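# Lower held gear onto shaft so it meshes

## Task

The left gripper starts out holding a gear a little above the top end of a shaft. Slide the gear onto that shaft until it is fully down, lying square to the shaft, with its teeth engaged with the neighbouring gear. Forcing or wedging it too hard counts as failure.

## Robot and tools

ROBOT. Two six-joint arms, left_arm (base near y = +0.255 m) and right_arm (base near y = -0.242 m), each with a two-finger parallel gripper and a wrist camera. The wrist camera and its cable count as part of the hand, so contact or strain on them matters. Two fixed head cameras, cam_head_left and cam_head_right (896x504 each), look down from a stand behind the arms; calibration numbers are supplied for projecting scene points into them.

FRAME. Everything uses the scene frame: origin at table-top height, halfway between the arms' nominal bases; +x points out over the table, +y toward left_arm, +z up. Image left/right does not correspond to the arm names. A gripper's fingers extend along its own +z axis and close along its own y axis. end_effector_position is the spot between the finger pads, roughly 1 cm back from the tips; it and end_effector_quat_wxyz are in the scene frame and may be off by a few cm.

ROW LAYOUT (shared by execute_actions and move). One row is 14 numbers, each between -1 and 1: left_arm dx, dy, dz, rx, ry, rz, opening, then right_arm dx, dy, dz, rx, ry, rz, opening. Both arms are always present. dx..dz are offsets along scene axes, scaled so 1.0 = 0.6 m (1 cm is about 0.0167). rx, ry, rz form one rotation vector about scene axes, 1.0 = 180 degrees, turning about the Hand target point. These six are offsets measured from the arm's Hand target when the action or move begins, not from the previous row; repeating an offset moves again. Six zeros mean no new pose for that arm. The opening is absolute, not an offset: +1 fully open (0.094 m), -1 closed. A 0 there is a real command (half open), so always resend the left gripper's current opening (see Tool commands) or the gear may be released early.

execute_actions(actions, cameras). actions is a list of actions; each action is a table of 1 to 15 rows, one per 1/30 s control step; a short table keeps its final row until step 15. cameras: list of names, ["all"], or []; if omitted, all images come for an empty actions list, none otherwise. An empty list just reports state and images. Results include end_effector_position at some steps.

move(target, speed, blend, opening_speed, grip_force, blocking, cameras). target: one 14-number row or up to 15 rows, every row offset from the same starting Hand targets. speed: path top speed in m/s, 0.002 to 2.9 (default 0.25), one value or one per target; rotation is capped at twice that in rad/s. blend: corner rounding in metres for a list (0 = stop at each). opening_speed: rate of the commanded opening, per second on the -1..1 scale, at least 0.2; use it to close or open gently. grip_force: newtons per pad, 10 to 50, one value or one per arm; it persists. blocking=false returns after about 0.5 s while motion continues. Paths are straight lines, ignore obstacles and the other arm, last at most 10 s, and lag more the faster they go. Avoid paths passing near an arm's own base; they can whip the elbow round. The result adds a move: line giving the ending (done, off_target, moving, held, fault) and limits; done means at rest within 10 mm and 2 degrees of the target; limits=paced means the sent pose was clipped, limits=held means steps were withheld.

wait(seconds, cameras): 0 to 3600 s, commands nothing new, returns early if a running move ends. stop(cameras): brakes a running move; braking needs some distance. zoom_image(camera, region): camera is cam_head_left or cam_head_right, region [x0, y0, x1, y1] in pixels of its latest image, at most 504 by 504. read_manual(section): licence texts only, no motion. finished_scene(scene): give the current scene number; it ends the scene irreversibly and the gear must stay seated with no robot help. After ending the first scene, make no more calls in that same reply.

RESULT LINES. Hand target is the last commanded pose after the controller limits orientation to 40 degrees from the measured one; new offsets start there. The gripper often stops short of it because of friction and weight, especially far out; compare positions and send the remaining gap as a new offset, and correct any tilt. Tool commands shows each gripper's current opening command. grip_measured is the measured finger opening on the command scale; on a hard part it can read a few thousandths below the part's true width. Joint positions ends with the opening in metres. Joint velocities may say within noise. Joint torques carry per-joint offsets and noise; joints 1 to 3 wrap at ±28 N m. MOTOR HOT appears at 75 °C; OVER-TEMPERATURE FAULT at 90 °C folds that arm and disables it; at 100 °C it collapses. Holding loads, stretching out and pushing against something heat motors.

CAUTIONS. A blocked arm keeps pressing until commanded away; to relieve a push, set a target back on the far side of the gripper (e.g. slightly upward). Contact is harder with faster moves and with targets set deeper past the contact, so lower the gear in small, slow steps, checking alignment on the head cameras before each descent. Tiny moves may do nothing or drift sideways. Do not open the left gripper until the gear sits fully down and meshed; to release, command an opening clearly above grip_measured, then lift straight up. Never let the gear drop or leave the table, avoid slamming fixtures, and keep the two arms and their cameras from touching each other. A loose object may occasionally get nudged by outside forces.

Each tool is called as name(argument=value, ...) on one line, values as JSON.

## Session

move(target=[0.1,0,0.1,0,0,0,-1,0,0,0,0,0,0,1], cameras=["all"])

zoom_image(camera="cam_head_left", region=[405, 170, 475, 240])

zoom_image(camera="cam_head_right", region=[395, 170, 465, 240])

Scene clock: 1.27 s.
left_arm: end_effector_position=(+0.3444, +0.1516, +0.2159) grip_measured=-0.631 end_effector_quat_wxyz=(+0.020, +0.829, +0.558, +0.021) | right_arm: end_effector_position=(+0.3774, -0.2479, +0.4300) grip_measured=+1.000 end_effector_quat_wxyz=(+0.707, +0.005, +0.707, -0.005)
Joint positions: left_arm=[-0.295 1.972 2.012 -1.554 -0.007 1.677 0.017] | right_arm=[0 1.047 1.047 0 0 0 0.094]
Joint torques (N m): left_arm=[0.34 -8.5 8.02 0.33 0.04 0.12] | right_arm=[0.03 -2.8 8.14 2.23 0.1 -0.03]
Heat: left arm: 40 °C; right arm: 42 °C.
Hand target: left_arm +0.3462, +0.1520, +0.2172; +0.003, +0.833, +0.554, +0.008 | right_arm +0.3754, -0.2478, +0.4406; +0.717, +0.005, +0.697, -0.005
Off the commanded pose: left_arm 0.002 m, 3 deg | right_arm 0.011 m, 2 deg.
joint sent to its limit (left arm) — joint 4 (wrist pitch), lower limit. The joint targets still meet the commanded pose.
move: off_target (left_arm)

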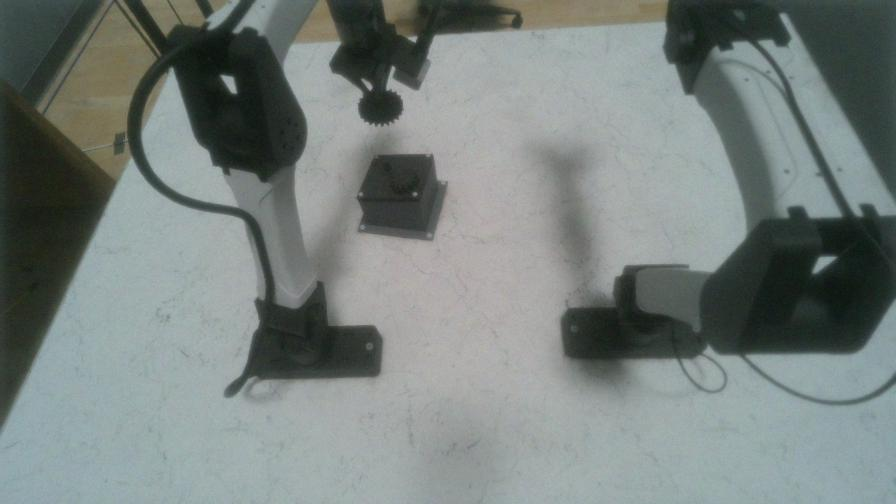

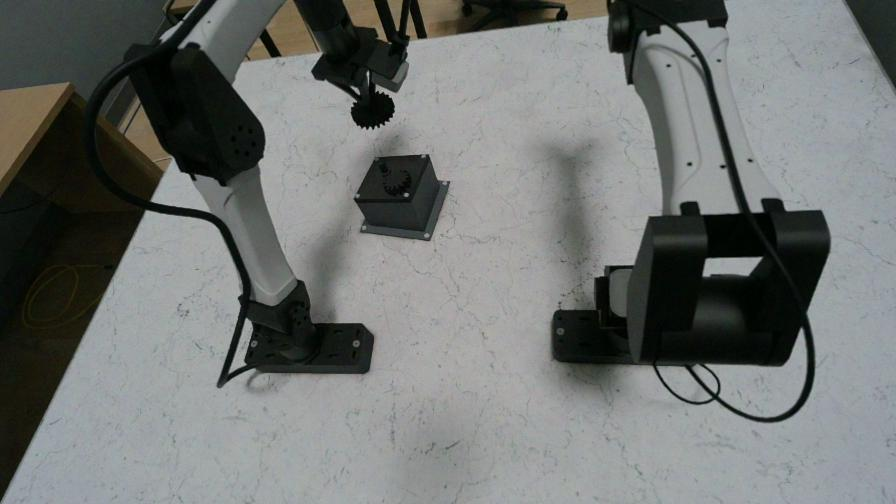

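Scaled by 7.200.

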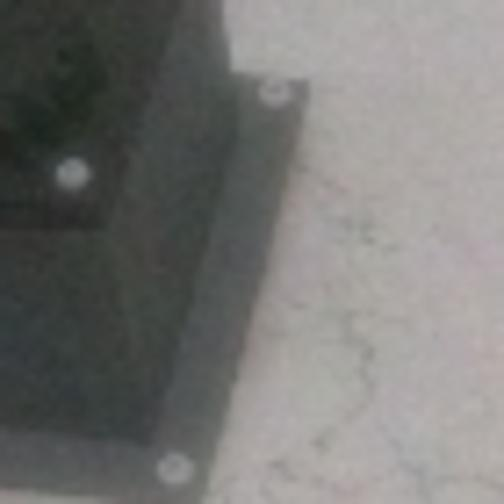

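Scaled by 7.200.

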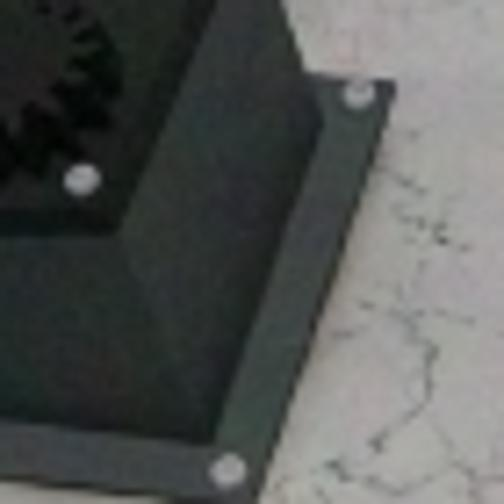

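zoom_image(camera="cam_head_left", region=[350, 145, 420, 215])

zoom_image(camera="cam_head_right", region=[350, 145, 420, 215])

zoom_image(camera="cam_head_left", region=[345, 70, 415, 140])

zoom_image(camera="cam_head_right", region=[335, 75, 405, 145])

Scaled by 7.200.

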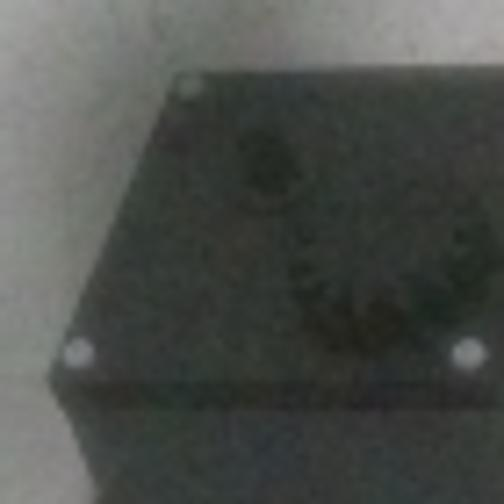

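Scaled by 7.200.

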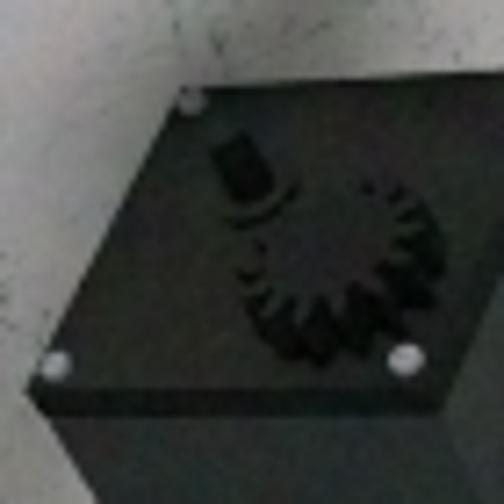

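Scaled by 7.200.

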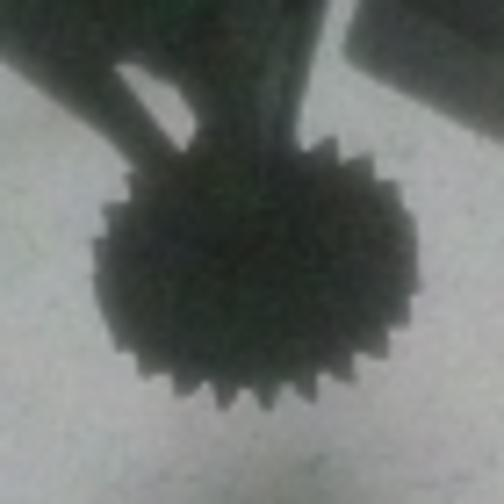

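Scaled by 7.200.

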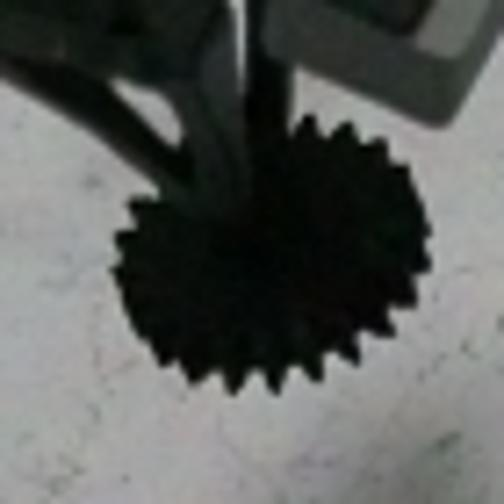

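move(target=[[-0.1028,-0.0067,-0.04,0,0,0,-1,0,0,0,0,0,0,1],[-0.1028,-0.0067,-0.093,0,0,0,-1,0,0,0,0,0,0,1]], speed=[0.15,0.05], cameras=["all"])

zoom_image(camera="cam_head_left", region=[350, 135, 420, 205])

zoom_image(camera="cam_head_right", region=[350, 135, 420, 205])

Scene clock: 6.17 s.
left_arm: end_effector_position=(+0.2822, +0.1499, +0.1543) grip_measured=-0.631 end_effector_quat_wxyz=(-0.012, +0.833, +0.553, -0.005) | right_arm: end_effector_position=(+0.3774, -0.2479, +0.4300) grip_measured=+1.000 end_effector_quat_wxyz=(+0.707, +0.005, +0.707, -0.005)
Joint positions: left_arm=[-0.354 1.78 1.513 -1.329 -0.007 1.631 0.017] | right_arm=[0 1.047 1.047 0 0 0 0.094]
Joint torques (N m): left_arm=[-0.09 -10.66 5.68 0.45 0.02 -0.07] | right_arm=[0.02 -2.81 8.14 2.23 0.09 -0.03]
Heat: left arm: 40 °C; right arm: 43 °C.
Hand target: left_arm +0.2845, +0.1479, +0.1613; +0.003, +0.833, +0.554, +0.008 | right_arm +0.3754, -0.2478, +0.4406; +0.717, +0.005, +0.697, -0.005
Off the commanded pose: left_arm 0.008 m, 2 deg | right_arm 0.011 m, 2 deg.
move: done

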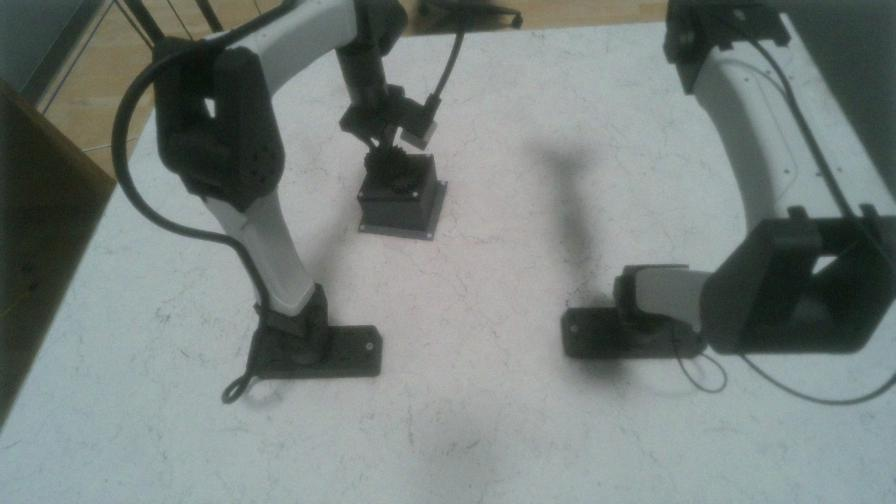

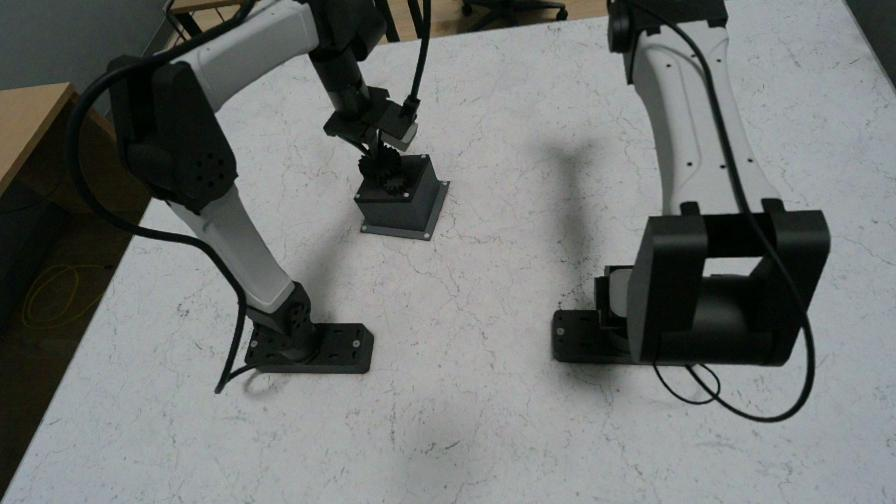

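Scaled by 7.200.

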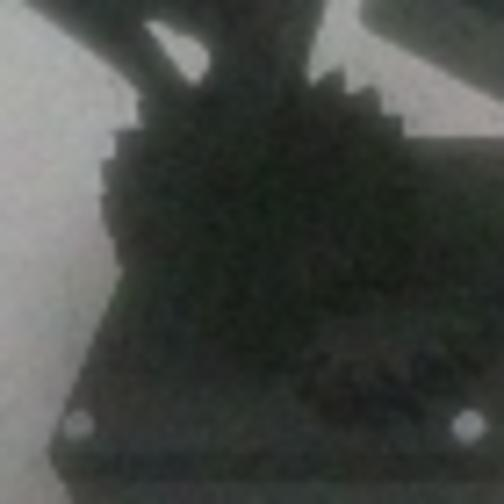

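Scaled by 7.200.

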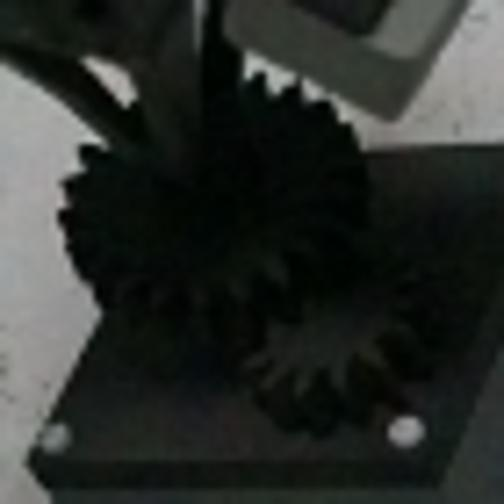

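move(target=[0,-0.0008,-0.008,0,0,0,-1,0,0,0,0,0,0,1], speed=0.03)

move(target=[0.001,-0.0008,-0.008,0,0,0,-1,0,0,0,0,0,0,1], speed=0.03)

Scene clock: 7.60 s.
left_arm: end_effector_position=(+0.2820, +0.1500, +0.1515) grip_measured=-0.631 end_effector_quat_wxyz=(-0.011, +0.833, +0.554, -0.004) | right_arm: end_effector_position=(+0.3774, -0.2479, +0.4300) grip_measured=+1.000 end_effector_quat_wxyz=(+0.707, +0.005, +0.707, -0.005)
Joint positions: left_arm=[-0.354 1.778 1.499 -1.315 -0.007 1.63 0.017] | right_arm=[0 1.047 1.047 0 0 0 0.094]
Joint torques (N m): left_arm=[-0.25 -10.3 5.44 0.44 0.02 -0.07] | right_arm=[0.02 -2.81 8.13 2.23 0.1 -0.03]
Heat: left arm: 41 °C; right arm: 43 °C.
Hand target: left_arm +0.2845, +0.1474, +0.1565; +0.003, +0.833, +0.554, +0.007 | right_arm +0.3754, -0.2478, +0.4406; +0.717, +0.005, +0.697, -0.005
Off the commanded pose: left_arm 0.006 m, 2 deg | right_arm 0.011 m, 2 deg.
move: done

Scene clock: 8.10 s.
left_arm: end_effector_position=(+0.2816, +0.1501, +0.1512) grip_measured=-0.631 end_effector_quat_wxyz=(-0.009, +0.833, +0.554, -0.002) | right_arm: end_effector_position=(+0.3774, -0.2479, +0.4300) grip_measured=+1.000 end_effector_quat_wxyz=(+0.707, +0.005, +0.707, -0.005)
Joint positions: left_arm=[-0.354 1.771 1.489 -1.306 -0.007 1.63 0.017] | right_arm=[0 1.047 1.047 0 0 0 0.094]
Joint torques (N m): left_arm=[-0.28 -9.26 5.04 0.57 0.01 -0.1] | right_arm=[0.02 -2.8 8.13 2.23 0.09 -0.02]
Heat: left arm: 41 °C; right arm: 43 °C.
Hand target: left_arm +0.2851, +0.1469, +0.1518; +0.003, +0.833, +0.554, +0.007 | right_arm +0.3754, -0.2478, +0.4406; +0.717, +0.005, +0.697, -0.005
Off the commanded pose: left_arm 0.005 m, 2 deg | right_arm 0.011 m, 2 deg.
move: done

wait(seconds=0, cameras=["cam_head_left","cam_head_right"])

zoom_image(camera="cam_head_left", region=[355, 140, 415, 200])

zoom_image(camera="cam_head_right", region=[350, 140, 410, 200])

Scene clock: 8.63 s.
left_arm: end_effector_position=(+0.2816, +0.1501, +0.1511) grip_measured=-0.631 end_effector_quat_wxyz=(-0.009, +0.833, +0.554, -0.002) | right_arm: end_effector_position=(+0.3774, -0.2479, +0.4300) grip_measured=+1.000 end_effector_quat_wxyz=(+0.707, +0.005, +0.707, -0.005)
Joint positions: left_arm=[-0.354 1.771 1.489 -1.306 -0.007 1.63 0.017] | right_arm=[0 1.047 1.047 0 0 0 0.094]
Joint torques (N m): left_arm=[-0.35 -9.33 5.04 0.59 0.02 -0.09] | right_arm=[0.02 -2.82 8.12 2.23 0.09 -0.02]
Heat: left arm: 41 °C; right arm: 44 °C.
Hand target: left_arm +0.2851, +0.1469, +0.1518; +0.003, +0.833, +0.554, +0.008 | right_arm +0.3754, -0.2478, +0.4406; +0.717, +0.005, +0.697, -0.005
Tool commands: left_gripper/opening=-1.0 right_gripper/opening=+1.0
Off the commanded pose: left_arm 0.005 m, 2 deg | right_arm 0.011 m, 2 deg.

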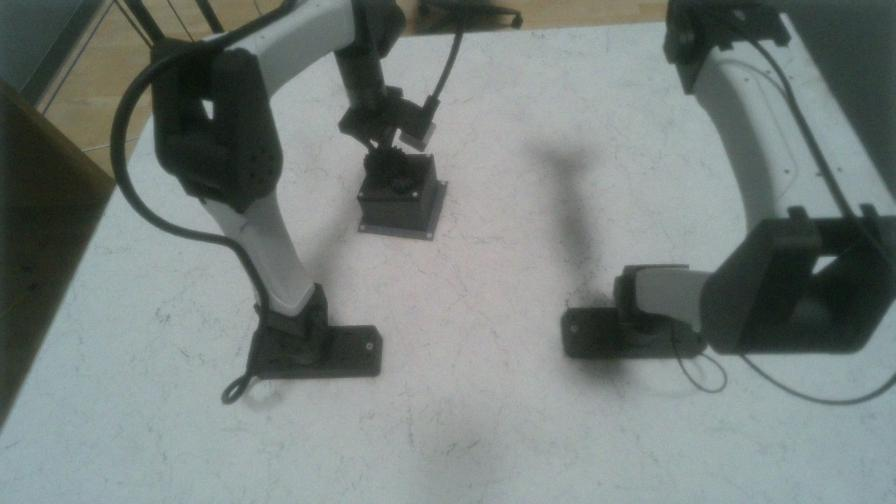

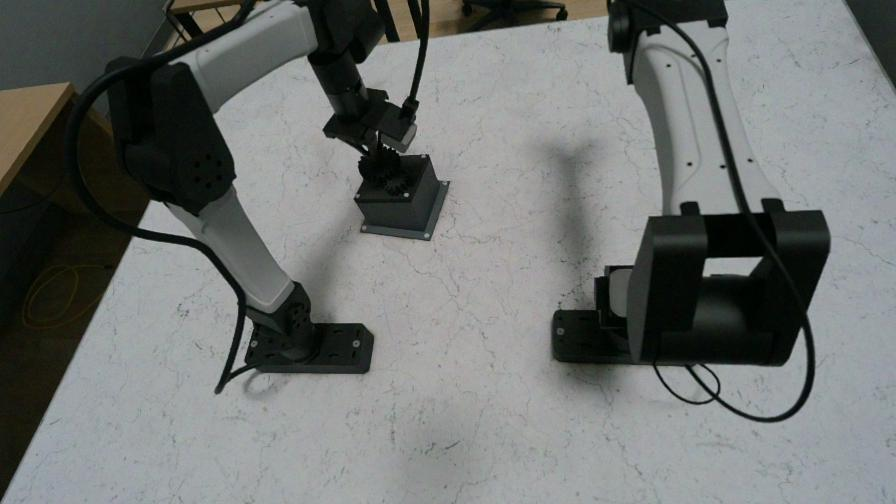

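Scaled by 8.400.

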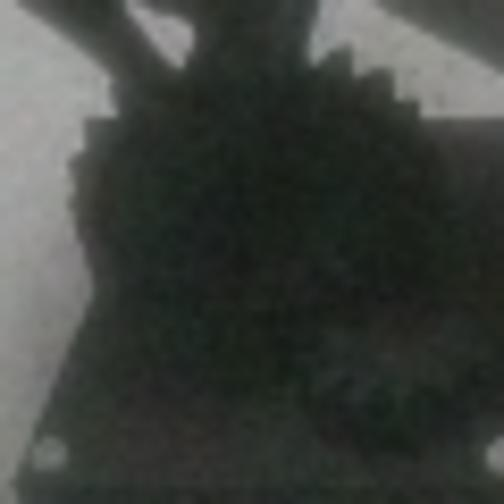

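Scaled by 8.400.

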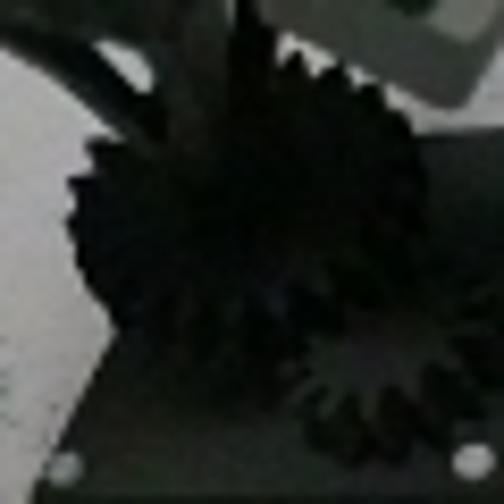

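move(target=[[0.012,0,0.03,0,0,0,-1,0,0,0,0,0,0,1],[0.012,0,0.004,0,0,0,-1,0,0,0,0,0,0,1]], speed=[0.08,0.04])

Scene clock: 15.23 s.
left_arm: end_effector_position=(+0.2888, +0.1476, +0.1588) grip_measured=-0.631 end_effector_quat_wxyz=(+0.003, +0.833, +0.554, +0.007) | right_arm: end_effector_position=(+0.3774, -0.2479, +0.4300) grip_measured=+1.000 end_effector_quat_wxyz=(+0.707, +0.005, +0.707, -0.005)
Joint positions: left_arm=[-0.354 1.771 1.52 -1.307 -0.007 1.63 0.017] | right_arm=[0 1.047 1.047 0 0 0 0.094]
Joint torques (N m): left_arm=[0.29 -7.08 5.82 0.52 0.02 -0.02] | right_arm=[-0.01 -2.84 8.13 2.23 0.09 -0.03]
Heat: left arm: 41 °C; right arm: 45 °C.
Hand target: left_arm +0.2923, +0.1469, +0.1542; +0.003, +0.833, +0.554, +0.008 | right_arm +0.3754, -0.2478, +0.4406; +0.717, +0.005, +0.697, -0.005
Off the commanded pose: left_arm 0.006 m, 0 deg | right_arm 0.011 m, 2 deg.
move: done

move(target=[0.002,0.002,-0.009,0,0,0,-1,0,0,0,0,0,0,1], speed=0.04)

move(target=[0.001,0.001,-0.0075,0,0,0,-1,0,0,0,0,0,0,1], speed=0.03)

Scene clock: 16.37 s.
left_arm: end_effector_position=(+0.2896, +0.1473, +0.1529) grip_measured=-0.631 end_effector_quat_wxyz=(+0.002, +0.833, +0.554, +0.006) | right_arm: end_effector_position=(+0.3774, -0.2479, +0.4300) grip_measured=+1.000 end_effector_quat_wxyz=(+0.707, +0.005, +0.707, -0.005)
Joint positions: left_arm=[-0.354 1.776 1.503 -1.286 -0.007 1.63 0.017] | right_arm=[0 1.047 1.047 0 0 0 0.094]
Joint torques (N m): left_arm=[0.72 -7.21 5.89 0.48 0.01 0.03] | right_arm=[0.02 -2.78 8.12 2.23 0.1 -0.03]
Heat: left arm: 41 °C; right arm: 45 °C.
Hand target: left_arm +0.2936, +0.1481, +0.1488; +0.004, +0.833, +0.554, +0.008 | right_arm +0.3754, -0.2478, +0.4406; +0.717, +0.005, +0.697, -0.005
Off the commanded pose: left_arm 0.006 m, 0 deg | right_arm 0.011 m, 2 deg.
move: done

Scene clock: 16.87 s.
left_arm: end_effector_position=(+0.2901, +0.1484, +0.1507) grip_measured=-0.631 end_effector_quat_wxyz=(+0.003, +0.832, +0.555, +0.007) | right_arm: end_effector_position=(+0.3774, -0.2479, +0.4300) grip_measured=+1.000 end_effector_quat_wxyz=(+0.707, +0.005, +0.707, -0.005)
Joint positions: left_arm=[-0.35 1.776 1.494 -1.277 -0.007 1.63 0.017] | right_arm=[0 1.047 1.047 0 0 0 0.094]
Joint torques (N m): left_arm=[0.58 -6.95 5.26 0.61 0.03 0.06] | right_arm=[0.02 -2.81 8.14 2.23 0.1 -0.03]
Heat: left arm: 41 °C; right arm: 45 °C.
Hand target: left_arm +0.2941, +0.1487, +0.1443; +0.003, +0.833, +0.554, +0.007 | right_arm +0.3754, -0.2478, +0.4406; +0.717, +0.005, +0.697, -0.005
Off the commanded pose: left_arm 0.008 m, 0 deg | right_arm 0.011 m, 2 deg.
move: done

move(target=[0,0.002,-0.003,0,0,0,-1,0,0,0,0,0,0,1], speed=0.03)

move(target=[0,0.002,-0.001,0,0,0,-1,0,0,0,0,0,0,1], speed=0.03)

Scene clock: 17.80 s.
left_arm: end_effector_position=(+0.2902, +0.1499, +0.1501) grip_measured=-0.631 end_effector_quat_wxyz=(+0.002, +0.831, +0.557, +0.006) | right_arm: end_effector_position=(+0.3774, -0.2479, +0.4300) grip_measured=+1.000 end_effector_quat_wxyz=(+0.707, +0.005, +0.707, -0.005)
Joint positions: left_arm=[-0.346 1.776 1.492 -1.276 -0.007 1.63 0.017] | right_arm=[0 1.047 1.047 0 0 0 0.094]
Joint torques (N m): left_arm=[0.5 -7.15 4.72 0.65 0.01 0.08] | right_arm=[0.02 -2.81 8.13 2.23 0.09 -0.02]
Heat: left arm: 41 °C; right arm: 45 °C.
Hand target: left_arm +0.2942, +0.1499, +0.1425; +0.004, +0.833, +0.554, +0.008 | right_arm +0.3754, -0.2478, +0.4406; +0.717, +0.005, +0.697, -0.005
Off the commanded pose: left_arm 0.009 m, 0 deg | right_arm 0.011 m, 2 deg.
move: done

Scene clock: 18.30 s.
left_arm: end_effector_position=(+0.2903, +0.1510, +0.1498) grip_measured=-0.631 end_effector_quat_wxyz=(+0.002, +0.831, +0.557, +0.006) | right_arm: end_effector_position=(+0.3774, -0.2479, +0.4300) grip_measured=+1.000 end_effector_quat_wxyz=(+0.707, +0.005, +0.707, -0.005)
Joint positions: left_arm=[-0.343 1.776 1.491 -1.276 -0.007 1.633 0.017] | right_arm=[0 1.047 1.047 0 0 0 0.094]
Joint torques (N m): left_arm=[0.51 -7.24 4.51 0.66 0.02 0.1] | right_arm=[0.01 -2.81 8.1 2.23 0.09 -0.03]
Heat: left arm: 41 °C; right arm: 45 °C.
Hand target: left_arm +0.2942, +0.1511, +0.1419; +0.004, +0.833, +0.554, +0.008 | right_arm +0.3754, -0.2478, +0.4406; +0.717, +0.005, +0.697, -0.005
Off the commanded pose: left_arm 0.009 m, 1 deg | right_arm 0.011 m, 2 deg.
move: done

move(target=[[0.004,-0.001,0.001,0,0,0,-1,0,0,0,0,0,0,1],[0.004,-0.009,0.001,0,0,0,-1,0,0,0,0,0,0,1]], speed=0.02, cameras=["all"])

zoom_image(camera="cam_head_right", region=[350, 140, 410, 200])

zoom_image(camera="cam_head_left", region=[355, 140, 415, 200])

Scene clock: 20.00 s.
left_arm: end_effector_position=(+0.2903, +0.1509, +0.1498) grip_measured=-0.631 end_effector_quat_wxyz=(+0.002, +0.831, +0.556, +0.006) | right_arm: end_effector_position=(+0.3774, -0.2479, +0.4300) grip_measured=+1.000 end_effector_quat_wxyz=(+0.707, +0.005, +0.707, -0.005)
Joint positions: left_arm=[-0.343 1.776 1.491 -1.276 -0.007 1.634 0.017] | right_arm=[0 1.047 1.047 0 0 0 0.094]
Joint torques (N m): left_arm=[-0.58 -5.96 6.32 0.62 0.01 -0.05] | right_arm=[0.02 -2.8 8.14 2.23 0.09 -0.02]
Heat: left arm: 41 °C; right arm: 45 °C.
Hand target: left_arm +0.2966, +0.1457, +0.1425; +0.004, +0.833, +0.554, +0.008 | right_arm +0.3754, -0.2478, +0.4406; +0.717, +0.005, +0.697, -0.005
Off the commanded pose: left_arm 0.011 m, 0 deg | right_arm 0.011 m, 2 deg.
move: off_target (left_arm)

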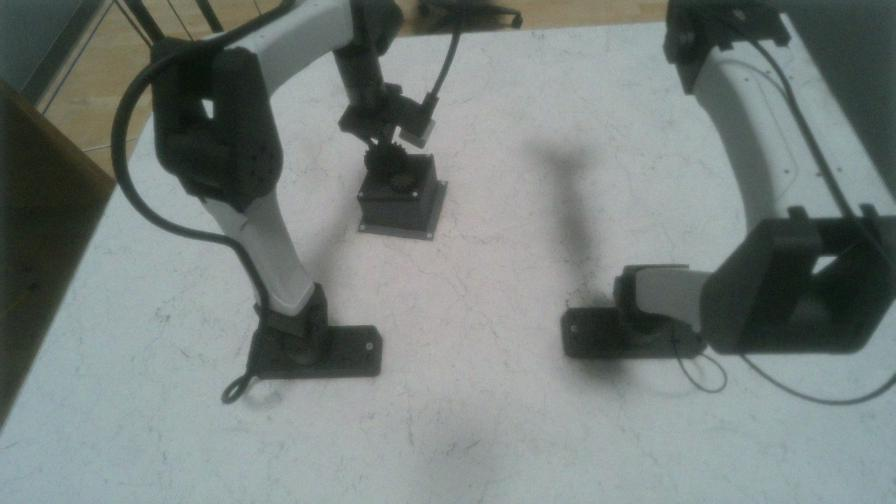

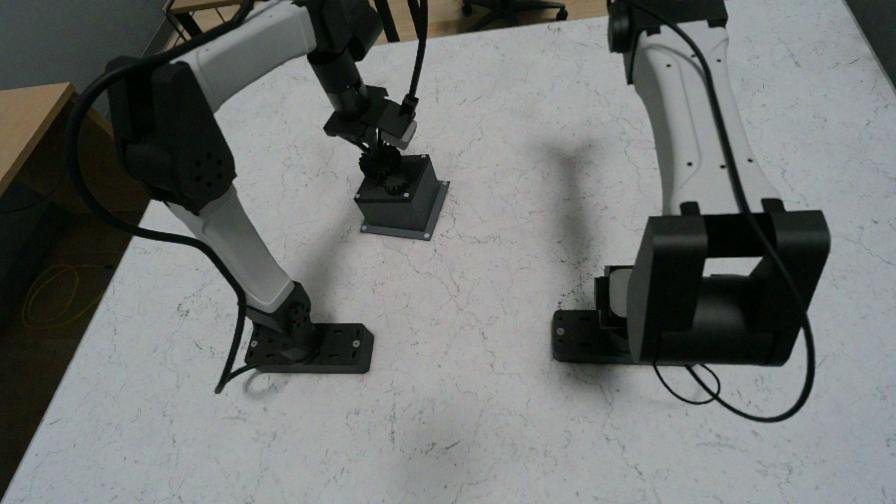

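Scaled by 8.400.

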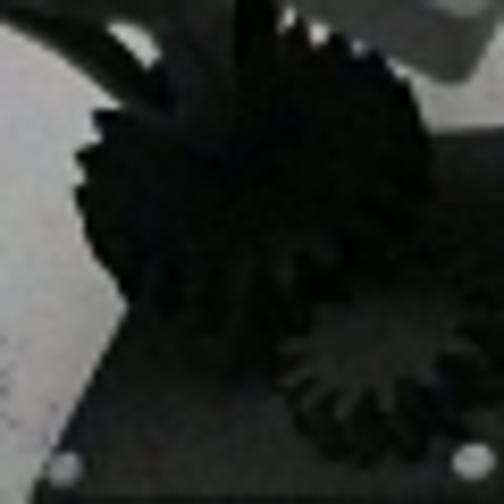

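Scaled by 8.400.

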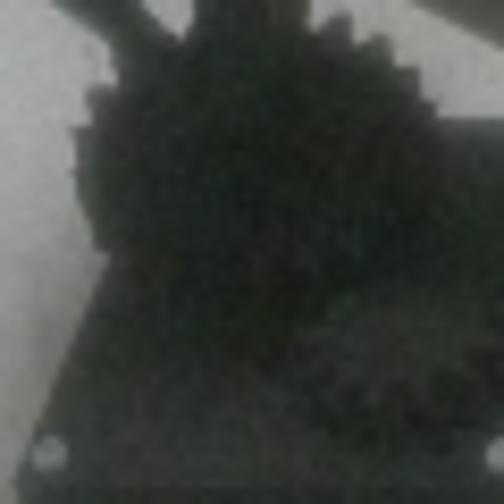

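move(target=[0.005,0,0,0,0,0,-1,0,0,0,0,0,0,1], speed=0.015)

move(target=[0.004,0,0,0,0,0,-1,0,0,0,0,0,0,1], speed=0.015)

Scene clock: 21.90 s.
left_arm: end_effector_position=(+0.2923, +0.1502, +0.1497) grip_measured=-0.631 end_effector_quat_wxyz=(+0.002, +0.831, +0.556, +0.006) | right_arm: end_effector_position=(+0.3774, -0.2479, +0.4300) grip_measured=+1.000 end_effector_quat_wxyz=(+0.707, +0.005, +0.707, -0.005)
Joint positions: left_arm=[-0.343 1.783 1.499 -1.276 -0.007 1.634 0.017] | right_arm=[0 1.047 1.047 0 0 0 0.094]
Joint torques (N m): left_arm=[-0.35 -5.64 6.83 0.59 0.01 -0.03] | right_arm=[0.02 -2.81 8.13 2.23 0.1 -0.03]
Heat: left arm: 41 °C; right arm: 45 °C.
Hand target: left_arm +0.2996, +0.1457, +0.1425; +0.004, +0.833, +0.554, +0.008 | right_arm +0.3754, -0.2478, +0.4406; +0.717, +0.005, +0.697, -0.005
Off the commanded pose: left_arm 0.011 m, 0 deg | right_arm 0.011 m, 2 deg.
move: off_target (left_arm)

Scene clock: 22.40 s.
left_arm: end_effector_position=(+0.2951, +0.1493, +0.1492) grip_measured=-0.631 end_effector_quat_wxyz=(+0.003, +0.831, +0.556, +0.007) | right_arm: end_effector_position=(+0.3774, -0.2479, +0.4300) grip_measured=+1.000 end_effector_quat_wxyz=(+0.707, +0.005, +0.707, -0.005)
Joint positions: left_arm=[-0.343 1.793 1.509 -1.274 -0.007 1.634 0.017] | right_arm=[0 1.047 1.047 0 0 0 0.094]
Joint torques (N m): left_arm=[-0.16 -5.86 6.9 0.56 0.01 0] | right_arm=[0.05 -2.81 8.16 2.24 0.1 -0.03]
Heat: left arm: 41 °C; right arm: 45 °C.
Hand target: left_arm +0.3020, +0.1457, +0.1425; +0.004, +0.833, +0.554, +0.008 | right_arm +0.3754, -0.2478, +0.4406; +0.717, +0.005, +0.697, -0.005
Off the commanded pose: left_arm 0.010 m, 0 deg | right_arm 0.011 m, 2 deg.
move: done

move(target=[0,0,-0.004,0,0,0,-1,0,0,0,0,0,0,1], speed=0.03)

Scene clock: 23.23 s.
left_arm: end_effector_position=(+0.2951, +0.1493, +0.1492) grip_measured=-0.631 end_effector_quat_wxyz=(+0.003, +0.831, +0.556, +0.007) | right_arm: end_effector_position=(+0.3774, -0.2479, +0.4300) grip_measured=+1.000 end_effector_quat_wxyz=(+0.707, +0.005, +0.707, -0.005)
Joint positions: left_arm=[-0.343 1.793 1.509 -1.274 -0.007 1.634 0.017] | right_arm=[0 1.047 1.047 0 0 0 0.094]
Joint torques (N m): left_arm=[-0.09 -5.87 6.05 0.65 0.01 0] | right_arm=[0.02 -2.8 8.13 2.23 0.1 -0.03]
Heat: left arm: 41 °C; right arm: 45 °C.
Hand target: left_arm +0.3020, +0.1457, +0.1401; +0.004, +0.833, +0.554, +0.008 | right_arm +0.3754, -0.2478, +0.4406; +0.717, +0.005, +0.697, -0.005
Off the commanded pose: left_arm 0.012 m, 0 deg | right_arm 0.011 m, 2 deg.
move: off_target (left_arm)

move(target=[0,0,-0.004,0,0,0,-1,0,0,0,0,0,0,1], speed=0.03)

Scene clock: 24.07 s.
left_arm: end_effector_position=(+0.2951, +0.1493, +0.1492) grip_measured=-0.631 end_effector_quat_wxyz=(+0.003, +0.831, +0.556, +0.007) | right_arm: end_effector_position=(+0.3774, -0.2479, +0.4300) grip_measured=+1.000 end_effector_quat_wxyz=(+0.707, +0.005, +0.707, -0.005)
Joint positions: left_arm=[-0.343 1.793 1.509 -1.274 -0.007 1.634 0.017] | right_arm=[0 1.047 1.047 0 0 0 0.094]
Joint torques (N m): left_arm=[-0.13 -5.83 5.24 0.75 0.03 -0.01] | right_arm=[0.01 -2.81 8.13 2.23 0.1 -0.03]
Heat: left arm: 41 °C; right arm: 45 °C.
Hand target: left_arm +0.3020, +0.1457, +0.1377; +0.004, +0.833, +0.554, +0.008 | right_arm +0.3754, -0.2478, +0.4406; +0.717, +0.005, +0.697, -0.005
Off the commanded pose: left_arm 0.014 m, 0 deg | right_arm 0.011 m, 2 deg.
move: off_target (left_arm)

move(target=[[-0.0158,0.0008,0.06,0,0,0,-1,0,0,0,0,0,0,1],[-0.0158,0.0008,0.0185,0,0,0,-1,0,0,0,0,0,0,1]], speed=[0.08,0.04])

Scene clock: 28.63 s.
left_arm: end_effector_position=(+0.2877, +0.1499, +0.1502) grip_measured=-0.631 end_effector_quat_wxyz=(-0.009, +0.832, +0.554, -0.002) | right_arm: end_effector_position=(+0.3774, -0.2479, +0.4300) grip_measured=+1.000 end_effector_quat_wxyz=(+0.707, +0.005, +0.707, -0.005)
Joint positions: left_arm=[-0.349 1.793 1.513 -1.307 -0.008 1.634 0.017] | right_arm=[0 1.047 1.047 0 0 0 0.094]
Joint torques (N m): left_arm=[-0.28 -8.92 4.81 0.63 0 -0.08] | right_arm=[0.02 -2.78 8.14 2.23 0.1 -0.02]
Heat: left arm: 41 °C; right arm: 46 °C.
Hand target: left_arm +0.2924, +0.1463, +0.1487; +0.003, +0.833, +0.554, +0.007 | right_arm +0.3754, -0.2478, +0.4406; +0.717, +0.005, +0.697, -0.005
Off the commanded pose: left_arm 0.006 m, 2 deg | right_arm 0.011 m, 2 deg.
move: done

move(target=[0.002,-0.003,0.001,0,0,0,-1,0,0,0,0,0,0,1], speed=0.02)

move(target=[0.004,-0.001,0.001,0,0,0,-1,0,0,0,0,0,0,1], speed=0.02)

Scene clock: 29.93 s.
left_arm: end_effector_position=(+0.2876, +0.1495, +0.1502) grip_measured=-0.631 end_effector_quat_wxyz=(-0.009, +0.832, +0.554, -0.002) | right_arm: end_effector_position=(+0.3774, -0.2479, +0.4300) grip_measured=+1.000 end_effector_quat_wxyz=(+0.707, +0.005, +0.707, -0.005)
Joint positions: left_arm=[-0.35 1.793 1.513 -1.307 -0.008 1.632 0.017] | right_arm=[0 1.047 1.047 0 0 0 0.094]
Joint torques (N m): left_arm=[-0.53 -8.4 5.76 0.62 0.03 -0.11] | right_arm=[0.01 -2.8 8.13 2.23 0.1 -0.03]
Heat: left arm: 41 °C; right arm: 46 °C.
Hand target: left_arm +0.2937, +0.1444, +0.1494; +0.004, +0.833, +0.554, +0.008 | right_arm +0.3754, -0.2478, +0.4406; +0.717, +0.005, +0.697, -0.005
Off the commanded pose: left_arm 0.008 m, 2 deg | right_arm 0.011 m, 2 deg.
move: done

Scene clock: 30.43 s.
left_arm: end_effector_position=(+0.2876, +0.1495, +0.1502) grip_measured=-0.631 end_effector_quat_wxyz=(-0.009, +0.832, +0.554, -0.002) | right_arm: end_effector_position=(+0.3774, -0.2479, +0.4300) grip_measured=+1.000 end_effector_quat_wxyz=(+0.707, +0.005, +0.707, -0.005)
Joint positions: left_arm=[-0.35 1.793 1.513 -1.307 -0.008 1.632 0.017] | right_arm=[0 1.047 1.047 0 0 0 0.094]
Joint torques (N m): left_arm=[-0.53 -7.61 7.05 0.58 0.01 -0.09] | right_arm=[0.02 -2.82 8.12 2.23 0.1 -0.02]
Heat: left arm: 42 °C; right arm: 46 °C.
Hand target: left_arm +0.2961, +0.1438, +0.1500; +0.004, +0.833, +0.554, +0.008 | right_arm +0.3754, -0.2478, +0.4406; +0.717, +0.005, +0.697, -0.005
Off the commanded pose: left_arm 0.010 m, 2 deg | right_arm 0.011 m, 2 deg.
move: done

move(target=[0.003,-0.0015,0,0,0,0,-1,0,0,0,0,0,0,1], speed=0.02)

move(target=[0.001,-0.001,-0.004,0,0,0,-1,0,0,0,0,0,0,1], speed=0.02)

Scene clock: 31.50 s.
left_arm: end_effector_position=(+0.2878, +0.1489, +0.1505) grip_measured=-0.631 end_effector_quat_wxyz=(-0.008, +0.832, +0.554, -0.001) | right_arm: end_effector_position=(+0.3774, -0.2479, +0.4300) grip_measured=+1.000 end_effector_quat_wxyz=(+0.707, +0.005, +0.707, -0.005)
Joint positions: left_arm=[-0.351 1.793 1.514 -1.306 -0.008 1.631 0.017] | right_arm=[0 1.047 1.047 0 0 0 0.094]
Joint torques (N m): left_arm=[-0.4 -6.84 7.79 0.55 0.02 -0.09] | right_arm=[0.01 -2.81 8.14 2.24 0.09 -0.03]
Heat: left arm: 42 °C; right arm: 46 °C.
Hand target: left_arm +0.2978, +0.1428, +0.1500; +0.003, +0.833, +0.554, +0.007 | right_arm +0.3754, -0.2478, +0.4406; +0.717, +0.005, +0.697, -0.005
Off the commanded pose: left_arm 0.012 m, 2 deg | right_arm 0.011 m, 2 deg.
move: off_target (left_arm)

Scene clock: 32.00 s.
left_arm: end_effector_position=(+0.2883, +0.1487, +0.1505) grip_measured=-0.631 end_effector_quat_wxyz=(-0.007, +0.832, +0.554, -0.001) | right_arm: end_effector_position=(+0.3774, -0.2479, +0.4300) grip_measured=+1.000 end_effector_quat_wxyz=(+0.707, +0.005, +0.707, -0.005)
Joint positions: left_arm=[-0.351 1.793 1.514 -1.305 -0.008 1.631 0.017] | right_arm=[0 1.047 1.047 0 0 0 0.094]
Joint torques (N m): left_arm=[-0.51 -6.64 7.28 0.62 0.02 -0.09] | right_arm=[0.02 -2.81 8.14 2.23 0.09 -0.02]
Heat: left arm: 42 °C; right arm: 46 °C.
Hand target: left_arm +0.2984, +0.1422, +0.1476; +0.003, +0.833, +0.554, +0.007 | right_arm +0.3754, -0.2478, +0.4406; +0.717, +0.005, +0.697, -0.005
Off the commanded pose: left_arm 0.012 m, 2 deg | right_arm 0.011 m, 2 deg.
move: off_target (left_arm)

move(target=[0.002,-0.001,-0.004,0,0,0,-1,0,0,0,0,0,0,1], speed=0.02)

move(target=[0.002,0,-0.003,0,0,0,-1,0,0,0,0,0,0,1], speed=0.02)

Scene clock: 32.93 s.
left_arm: end_effector_position=(+0.2896, +0.1483, +0.1504) grip_measured=-0.631 end_effector_quat_wxyz=(-0.005, +0.832, +0.554, +0.001) | right_arm: end_effector_position=(+0.3774, -0.2479, +0.4300) grip_measured=+1.000 end_effector_quat_wxyz=(+0.707, +0.005, +0.707, -0.005)
Joint positions: left_arm=[-0.351 1.793 1.514 -1.299 -0.008 1.63 0.017] | right_arm=[0 1.047 1.047 0 0 0 0.094]
Joint torques (N m): left_arm=[-0.54 -6.2 6.98 0.67 0.02 -0.1] | right_arm=[0.02 -2.78 8.13 2.23 0.09 -0.02]
Heat: left arm: 42 °C; right arm: 46 °C.
Hand target: left_arm +0.2997, +0.1416, +0.1452; +0.004, +0.833, +0.554, +0.008 | right_arm +0.3754, -0.2478, +0.4406; +0.717, +0.005, +0.697, -0.005
Off the commanded pose: left_arm 0.013 m, 1 deg | right_arm 0.011 m, 2 deg.
move: off_target (left_arm)

Scene clock: 33.43 s.
left_arm: end_effector_position=(+0.2896, +0.1483, +0.1504) grip_measured=-0.631 end_effector_quat_wxyz=(-0.005, +0.832, +0.554, +0.001) | right_arm: end_effector_position=(+0.3774, -0.2479, +0.4300) grip_measured=+1.000 end_effector_quat_wxyz=(+0.707, +0.005, +0.707, -0.005)
Joint positions: left_arm=[-0.351 1.793 1.514 -1.299 -0.008 1.63 0.017] | right_arm=[0 1.047 1.047 0 0 0 0.094]
Joint torques (N m): left_arm=[-0.49 -5.81 6.84 0.71 0.02 -0.1] | right_arm=[0.01 -2.8 8.13 2.23 0.1 -0.03]
Heat: left arm: 42 °C; right arm: 46 °C.
Hand target: left_arm +0.3008, +0.1416, +0.1434; +0.004, +0.833, +0.554, +0.008 | right_arm +0.3754, -0.2478, +0.4406; +0.717, +0.005, +0.697, -0.005
Off the commanded pose: left_arm 0.015 m, 1 deg | right_arm 0.011 m, 2 deg.
move: off_target (left_arm)

move(target=[0.002,-0.001,-0.004,0,0,0,-1,0,0,0,0,0,0,1], speed=0.02)

move(target=[0.001,-0.001,-0.004,0,0,0,-1,0,0,0,0,0,0,1], speed=0.02, cameras=["all"])

zoom_image(camera="cam_head_right", region=[350, 140, 410, 200])

zoom_image(camera="cam_head_left", region=[355, 140, 415, 200])

Scene clock: 34.60 s.
left_arm: end_effector_position=(+0.2897, +0.1482, +0.1501) grip_measured=-0.631 end_effector_quat_wxyz=(-0.005, +0.832, +0.554, +0.001) | right_arm: end_effector_position=(+0.3774, -0.2479, +0.4300) grip_measured=+1.000 end_effector_quat_wxyz=(+0.707, +0.005, +0.707, -0.005)
Joint positions: left_arm=[-0.351 1.794 1.514 -1.298 -0.008 1.63 0.017] | right_arm=[0 1.047 1.047 0 0 0 0.094]
Joint torques (N m): left_arm=[-0.53 -5.42 6.63 0.8 0.02 -0.1] | right_arm=[0.03 -2.8 8.14 2.23 0.09 -0.03]
Heat: left arm: 42 °C; right arm: 46 °C.
Hand target: left_arm +0.3021, +0.1410, +0.1410; +0.004, +0.833, +0.554, +0.008 | right_arm +0.3754, -0.2478, +0.4406; +0.717, +0.005, +0.697, -0.005
Off the commanded pose: left_arm 0.017 m, 1 deg | right_arm 0.011 m, 2 deg.
move: off_target (left_arm)

Scene clock: 35.10 s.
left_arm: end_effector_position=(+0.2897, +0.1482, +0.1500) grip_measured=-0.631 end_effector_quat_wxyz=(-0.005, +0.832, +0.554, +0.001) | right_arm: end_effector_position=(+0.3774, -0.2479, +0.4300) grip_measured=+1.000 end_effector_quat_wxyz=(+0.707, +0.005, +0.707, -0.005)
Joint positions: left_arm=[-0.351 1.794 1.514 -1.298 -0.008 1.63 0.017] | right_arm=[0 1.047 1.047 0 0 0 0.094]
Joint torques (N m): left_arm=[-0.61 -5.16 6.08 0.87 0.02 -0.1] | right_arm=[0.02 -2.84 8.14 2.23 0.09 -0.03]
Heat: left arm: 42 °C; right arm: 46 °C.
Hand target: left_arm +0.3026, +0.1405, +0.1386; +0.003, +0.833, +0.554, +0.007 | right_arm +0.3754, -0.2478, +0.4406; +0.717, +0.005, +0.697, -0.005
Off the commanded pose: left_arm 0.019 m, 1 deg | right_arm 0.011 m, 2 deg.
move: off_target (left_arm)

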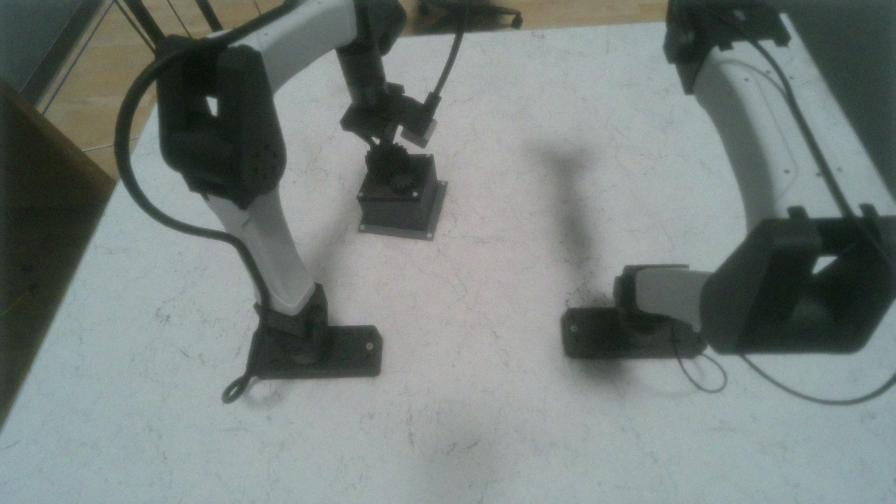

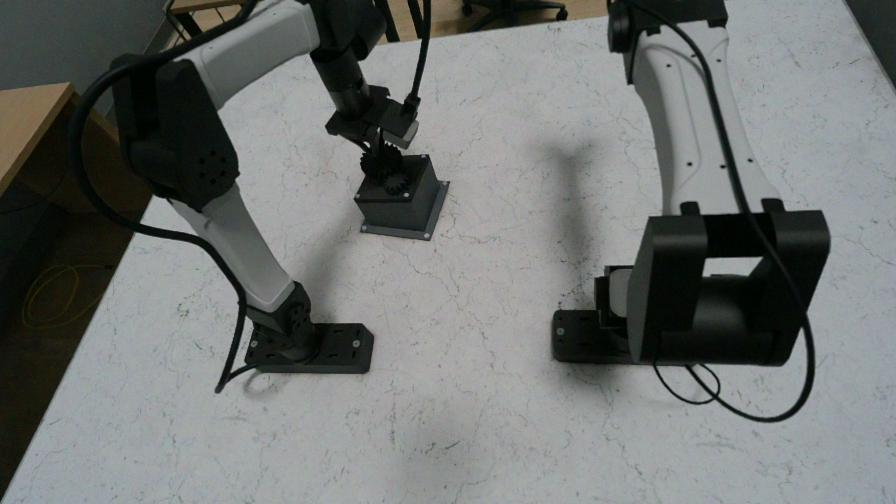

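Scaled by 8.400.

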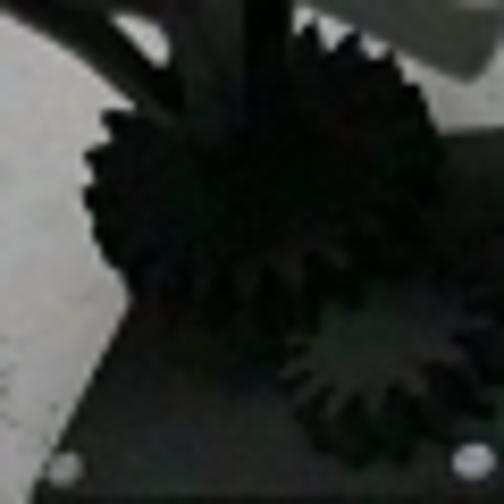

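Scaled by 8.400.

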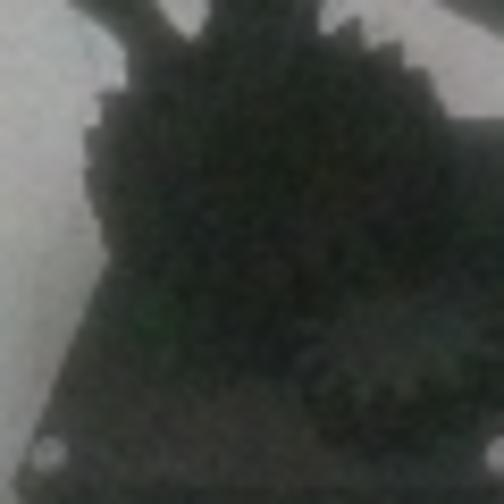

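move(target=[-0.003,0.0145,0.004,0,0,0,-1,0,0,0,0,0,0,1], speed=0.03)

move(target=[0,0.002,0,0,0,0,-1,0,0,0,0,0,0,1], speed=0.02)

move(target=[0,0.002,0,0,0,0,-1,0,0,0,0,0,0,1], speed=0.02)

Scene clock: 36.57 s.
left_arm: end_effector_position=(+0.2951, +0.1496, +0.1493) grip_measured=-0.631 end_effector_quat_wxyz=(+0.002, +0.830, +0.557, +0.006) | right_arm: end_effector_position=(+0.3774, -0.2479, +0.4300) grip_measured=+1.000 end_effector_quat_wxyz=(+0.707, +0.005, +0.707, -0.005)
Joint positions: left_arm=[-0.342 1.795 1.512 -1.277 -0.008 1.633 0.017] | right_arm=[0 1.047 1.047 0 0 0 0.094]
Joint torques (N m): left_arm=[0.55 -6.69 5.31 0.65 0.02 0.08] | right_arm=[0.03 -2.82 8.12 2.24 0.1 -0.03]
Heat: left arm: 42 °C; right arm: 46 °C.
Hand target: left_arm +0.3008, +0.1493, +0.1410; +0.003, +0.833, +0.554, +0.008 | right_arm +0.3754, -0.2478, +0.4406; +0.717, +0.005, +0.697, -0.005
Off the commanded pose: left_arm 0.010 m, 1 deg | right_arm 0.011 m, 2 deg.
move: done

Scene clock: 37.07 s.
left_arm: end_effector_position=(+0.2959, +0.1503, +0.1493) grip_measured=-0.631 end_effector_quat_wxyz=(+0.003, +0.830, +0.557, +0.007) | right_arm: end_effector_position=(+0.3774, -0.2479, +0.4300) grip_measured=+1.000 end_effector_quat_wxyz=(+0.707, +0.005, +0.707, -0.005)
Joint positions: left_arm=[-0.339 1.795 1.512 -1.275 -0.008 1.636 0.017] | right_arm=[0 1.047 1.047 0 0 0 0.094]
Joint torques (N m): left_arm=[0.64 -6.89 5.09 0.66 0.02 0.1] | right_arm=[0.02 -2.82 8.13 2.23 0.09 -0.03]
Heat: left arm: 42 °C; right arm: 46 °C.
Hand target: left_arm +0.3009, +0.1504, +0.1410; +0.004, +0.833, +0.554, +0.008 | right_arm +0.3754, -0.2478, +0.4406; +0.717, +0.005, +0.697, -0.005
Off the commanded pose: left_arm 0.010 m, 0 deg | right_arm 0.011 m, 2 deg.
move: done

Scene clock: 37.57 s.
left_arm: end_effector_position=(+0.2964, +0.1513, +0.1493) grip_measured=-0.631 end_effector_quat_wxyz=(+0.003, +0.830, +0.557, +0.007) | right_arm: end_effector_position=(+0.3774, -0.2479, +0.4300) grip_measured=+1.000 end_effector_quat_wxyz=(+0.707, +0.005, +0.707, -0.005)
Joint positions: left_arm=[-0.336 1.795 1.512 -1.274 -0.008 1.64 0.017] | right_arm=[0 1.047 1.047 0 0 0 0.094]
Joint torques (N m): left_arm=[0.62 -6.97 4.97 0.65 0.02 0.11] | right_arm=[0.01 -2.81 8.16 2.23 0.1 -0.03]
Heat: left arm: 42 °C; right arm: 46 °C.
Hand target: left_arm +0.3008, +0.1516, +0.1410; +0.004, +0.833, +0.554, +0.008 | right_arm +0.3754, -0.2478, +0.4406; +0.717, +0.005, +0.697, -0.005
Off the commanded pose: left_arm 0.009 m, 0 deg | right_arm 0.011 m, 2 deg.
move: done

move(target=[[-0.035,-0.0077,0.06,0,0,0,-1,0,0,0,0,0,0,1],[-0.0188,-0.0043,0.028,0,0,0,-1,0,0,0,0,0,0,1],[-0.0158,-0.0043,0.0105,0,0,0,-1,0,0,0,0,0,0,1]], speed=[0.1,0.06,0.03])

Scene clock: 42.67 s.
left_arm: end_effector_position=(+0.2871, +0.1483, +0.1515) grip_measured=-0.631 end_effector_quat_wxyz=(+0.002, +0.831, +0.556, +0.006) | right_arm: end_effector_position=(+0.3774, -0.2479, +0.4300) grip_measured=+1.000 end_effector_quat_wxyz=(+0.707, +0.005, +0.707, -0.005)
Joint positions: left_arm=[-0.354 1.767 1.487 -1.28 -0.008 1.623 0.017] | right_arm=[0 1.047 1.047 0 0 0 0.094]
Joint torques (N m): left_arm=[0.72 -7.16 5.85 0.51 0.03 0.1] | right_arm=[0.03 -2.81 8.14 2.23 0.1 -0.02]
Heat: left arm: 42 °C; right arm: 46 °C.
Hand target: left_arm +0.2914, +0.1490, +0.1472; +0.004, +0.833, +0.554, +0.007 | right_arm +0.3754, -0.2478, +0.4406; +0.717, +0.005, +0.697, -0.005
Off the commanded pose: left_arm 0.006 m, 0 deg | right_arm 0.011 m, 2 deg.
move: done

Level, just above contact. Descend then sweep +y.

move(target=[0.001,0.0005,-0.004,0,0,0,-1,0,0,0,0,0,0,1], speed=0.03)

move(target=[0,0.0015,-0.001,0,0,0,-1,0,0,0,0,0,0,1], speed=0.02)

move(target=[0,0.0015,0,0,0,0,-1,0,0,0,0,0,0,1], speed=0.02)

Scene clock: 43.73 s.
left_arm: end_effector_position=(+0.2877, +0.1491, +0.1509) grip_measured=-0.631 end_effector_quat_wxyz=(+0.002, +0.830, +0.557, +0.007) | right_arm: end_effector_position=(+0.3774, -0.2479, +0.4300) grip_measured=+1.000 end_effector_quat_wxyz=(+0.707, +0.005, +0.707, -0.005)
Joint positions: left_arm=[-0.351 1.767 1.484 -1.277 -0.008 1.625 0.017] | right_arm=[0 1.047 1.047 0 0 0 0.094]
Joint torques (N m): left_arm=[0.64 -6.93 5.24 0.58 0.03 0.1] | right_arm=[0.02 -2.8 8.14 2.22 0.09 -0.02]
Heat: left arm: 42 °C; right arm: 46 °C.
Hand target: left_arm +0.2919, +0.1493, +0.1448; +0.003, +0.833, +0.554, +0.007 | right_arm +0.3754, -0.2478, +0.4406; +0.717, +0.005, +0.697, -0.005
Off the commanded pose: left_arm 0.007 m, 0 deg | right_arm 0.011 m, 2 deg.
move: done

Scene clock: 44.23 s.
left_arm: end_effector_position=(+0.2878, +0.1502, +0.1505) grip_measured=-0.631 end_effector_quat_wxyz=(+0.002, +0.830, +0.557, +0.006) | right_arm: end_effector_position=(+0.3774, -0.2479, +0.4300) grip_measured=+1.000 end_effector_quat_wxyz=(+0.707, +0.005, +0.707, -0.005)
Joint positions: left_arm=[-0.348 1.767 1.483 -1.276 -0.008 1.627 0.017] | right_arm=[0 1.047 1.047 0 0 0 0.094]
Joint torques (N m): left_arm=[0.53 -6.97 5.24 0.61 0.03 0.09] | right_arm=[0.02 -2.8 8.13 2.23 0.1 -0.03]
Heat: left arm: 42 °C; right arm: 46 °C.
Hand target: left_arm +0.2920, +0.1502, +0.1442; +0.003, +0.833, +0.554, +0.007 | right_arm +0.3754, -0.2478, +0.4406; +0.717, +0.005, +0.697, -0.005
Off the commanded pose: left_arm 0.008 m, 1 deg | right_arm 0.011 m, 2 deg.
move: done

Scene clock: 44.73 s.
left_arm: end_effector_position=(+0.2880, +0.1508, +0.1505) grip_measured=-0.631 end_effector_quat_wxyz=(+0.002, +0.831, +0.557, +0.006) | right_arm: end_effector_position=(+0.3774, -0.2479, +0.4300) grip_measured=+1.000 end_effector_quat_wxyz=(+0.707, +0.005, +0.707, -0.005)
Joint positions: left_arm=[-0.346 1.767 1.483 -1.276 -0.008 1.63 0.017] | right_arm=[0 1.047 1.047 0 0 0 0.094]
Joint torques (N m): left_arm=[0.58 -7.1 5.08 0.61 0.04 0.11] | right_arm=[0.01 -2.81 8.14 2.23 0.09 -0.03]
Heat: left arm: 42 °C; right arm: 46 °C.
Hand target: left_arm +0.2919, +0.1511, +0.1442; +0.003, +0.833, +0.554, +0.007 | right_arm +0.3754, -0.2478, +0.4406; +0.717, +0.005, +0.697, -0.005
Off the commanded pose: left_arm 0.007 m, 0 deg | right_arm 0.011 m, 2 deg.
move: done

move(target=[[-0.0167,-0.0077,0.05,0,0,0,-1,0,0,0,0,0,0,1],[0.0045,-0.0065,0.022,0,0,0,-1,0,0,0,0,0,0,1],[0.0075,-0.0045,0.001,0,0,0,-1,0,0,0,0,0,0,1]], speed=[0.1,0.06,0.03])

move(target=[0,0.002,-0.001,0,0,0,-1,0,0,0,0,0,0,1], speed=0.02)

move(target=[0,0.0025,0,0,0,0,-1,0,0,0,0,0,0,1], speed=0.02)

Scene clock: 51.53 s.
left_arm: end_effector_position=(+0.2923, +0.1482, +0.1501) grip_measured=-0.631 end_effector_quat_wxyz=(+0.002, +0.830, +0.557, +0.007) | right_arm: end_effector_position=(+0.3774, -0.2479, +0.4300) grip_measured=+1.000 end_effector_quat_wxyz=(+0.707, +0.005, +0.707, -0.005)
Joint positions: left_arm=[-0.349 1.785 1.502 -1.277 -0.008 1.626 0.017] | right_arm=[0 1.047 1.047 0 0 0 0.094]
Joint torques (N m): left_arm=[0.62 -7.06 5.68 0.55 0.03 0.11] | right_arm=[-0.01 -2.8 8.16 2.24 0.1 -0.03]
Heat: left arm: 42 °C; right arm: 46 °C.
Hand target: left_arm +0.2964, +0.1485, +0.1448; +0.003, +0.833, +0.554, +0.007 | right_arm +0.3754, -0.2478, +0.4406; +0.717, +0.005, +0.697, -0.005
Off the commanded pose: left_arm 0.007 m, 1 deg | right_arm 0.011 m, 2 deg.
move: done

Scene clock: 52.03 s.
left_arm: end_effector_position=(+0.2932, +0.1491, +0.1501) grip_measured=-0.631 end_effector_quat_wxyz=(+0.003, +0.830, +0.557, +0.007) | right_arm: end_effector_position=(+0.3774, -0.2479, +0.4300) grip_measured=+1.000 end_effector_quat_wxyz=(+0.707, +0.005, +0.707, -0.005)
Joint positions: left_arm=[-0.346 1.785 1.502 -1.274 -0.008 1.629 0.017] | right_arm=[0 1.047 1.047 0 0 0 0.094]
Joint torques (N m): left_arm=[0.59 -7.27 5.35 0.54 0.04 0.1] | right_arm=[0.05 -2.82 8.13 2.23 0.09 -0.03]
Heat: left arm: 42 °C; right arm: 46 °C.
Hand target: left_arm +0.2965, +0.1497, +0.1442; +0.003, +0.833, +0.554, +0.007 | right_arm +0.3754, -0.2478, +0.4406; +0.717, +0.005, +0.697, -0.005
Off the commanded pose: left_arm 0.007 m, 1 deg | right_arm 0.011 m, 2 deg.
move: done

Scene clock: 52.53 s.
left_arm: end_effector_position=(+0.2935, +0.1500, +0.1500) grip_measured=-0.631 end_effector_quat_wxyz=(+0.003, +0.831, +0.557, +0.008) | right_arm: end_effector_position=(+0.3774, -0.2479, +0.4300) grip_measured=+1.000 end_effector_quat_wxyz=(+0.707, +0.005, +0.707, -0.005)
Joint positions: left_arm=[-0.343 1.785 1.502 -1.274 -0.008 1.633 0.017] | right_arm=[0 1.047 1.047 0 0 0 0.094]
Joint torques (N m): left_arm=[0.73 -7.39 5.2 0.57 0.01 0.09] | right_arm=[0.01 -2.81 8.12 2.23 0.09 -0.02]
Heat: left arm: 42 °C; right arm: 46 °C.
Hand target: left_arm +0.2965, +0.1511, +0.1443; +0.004, +0.833, +0.554, +0.007 | right_arm +0.3754, -0.2478, +0.4406; +0.717, +0.005, +0.697, -0.005
Off the commanded pose: left_arm 0.007 m, 0 deg | right_arm 0.011 m, 2 deg.
move: done


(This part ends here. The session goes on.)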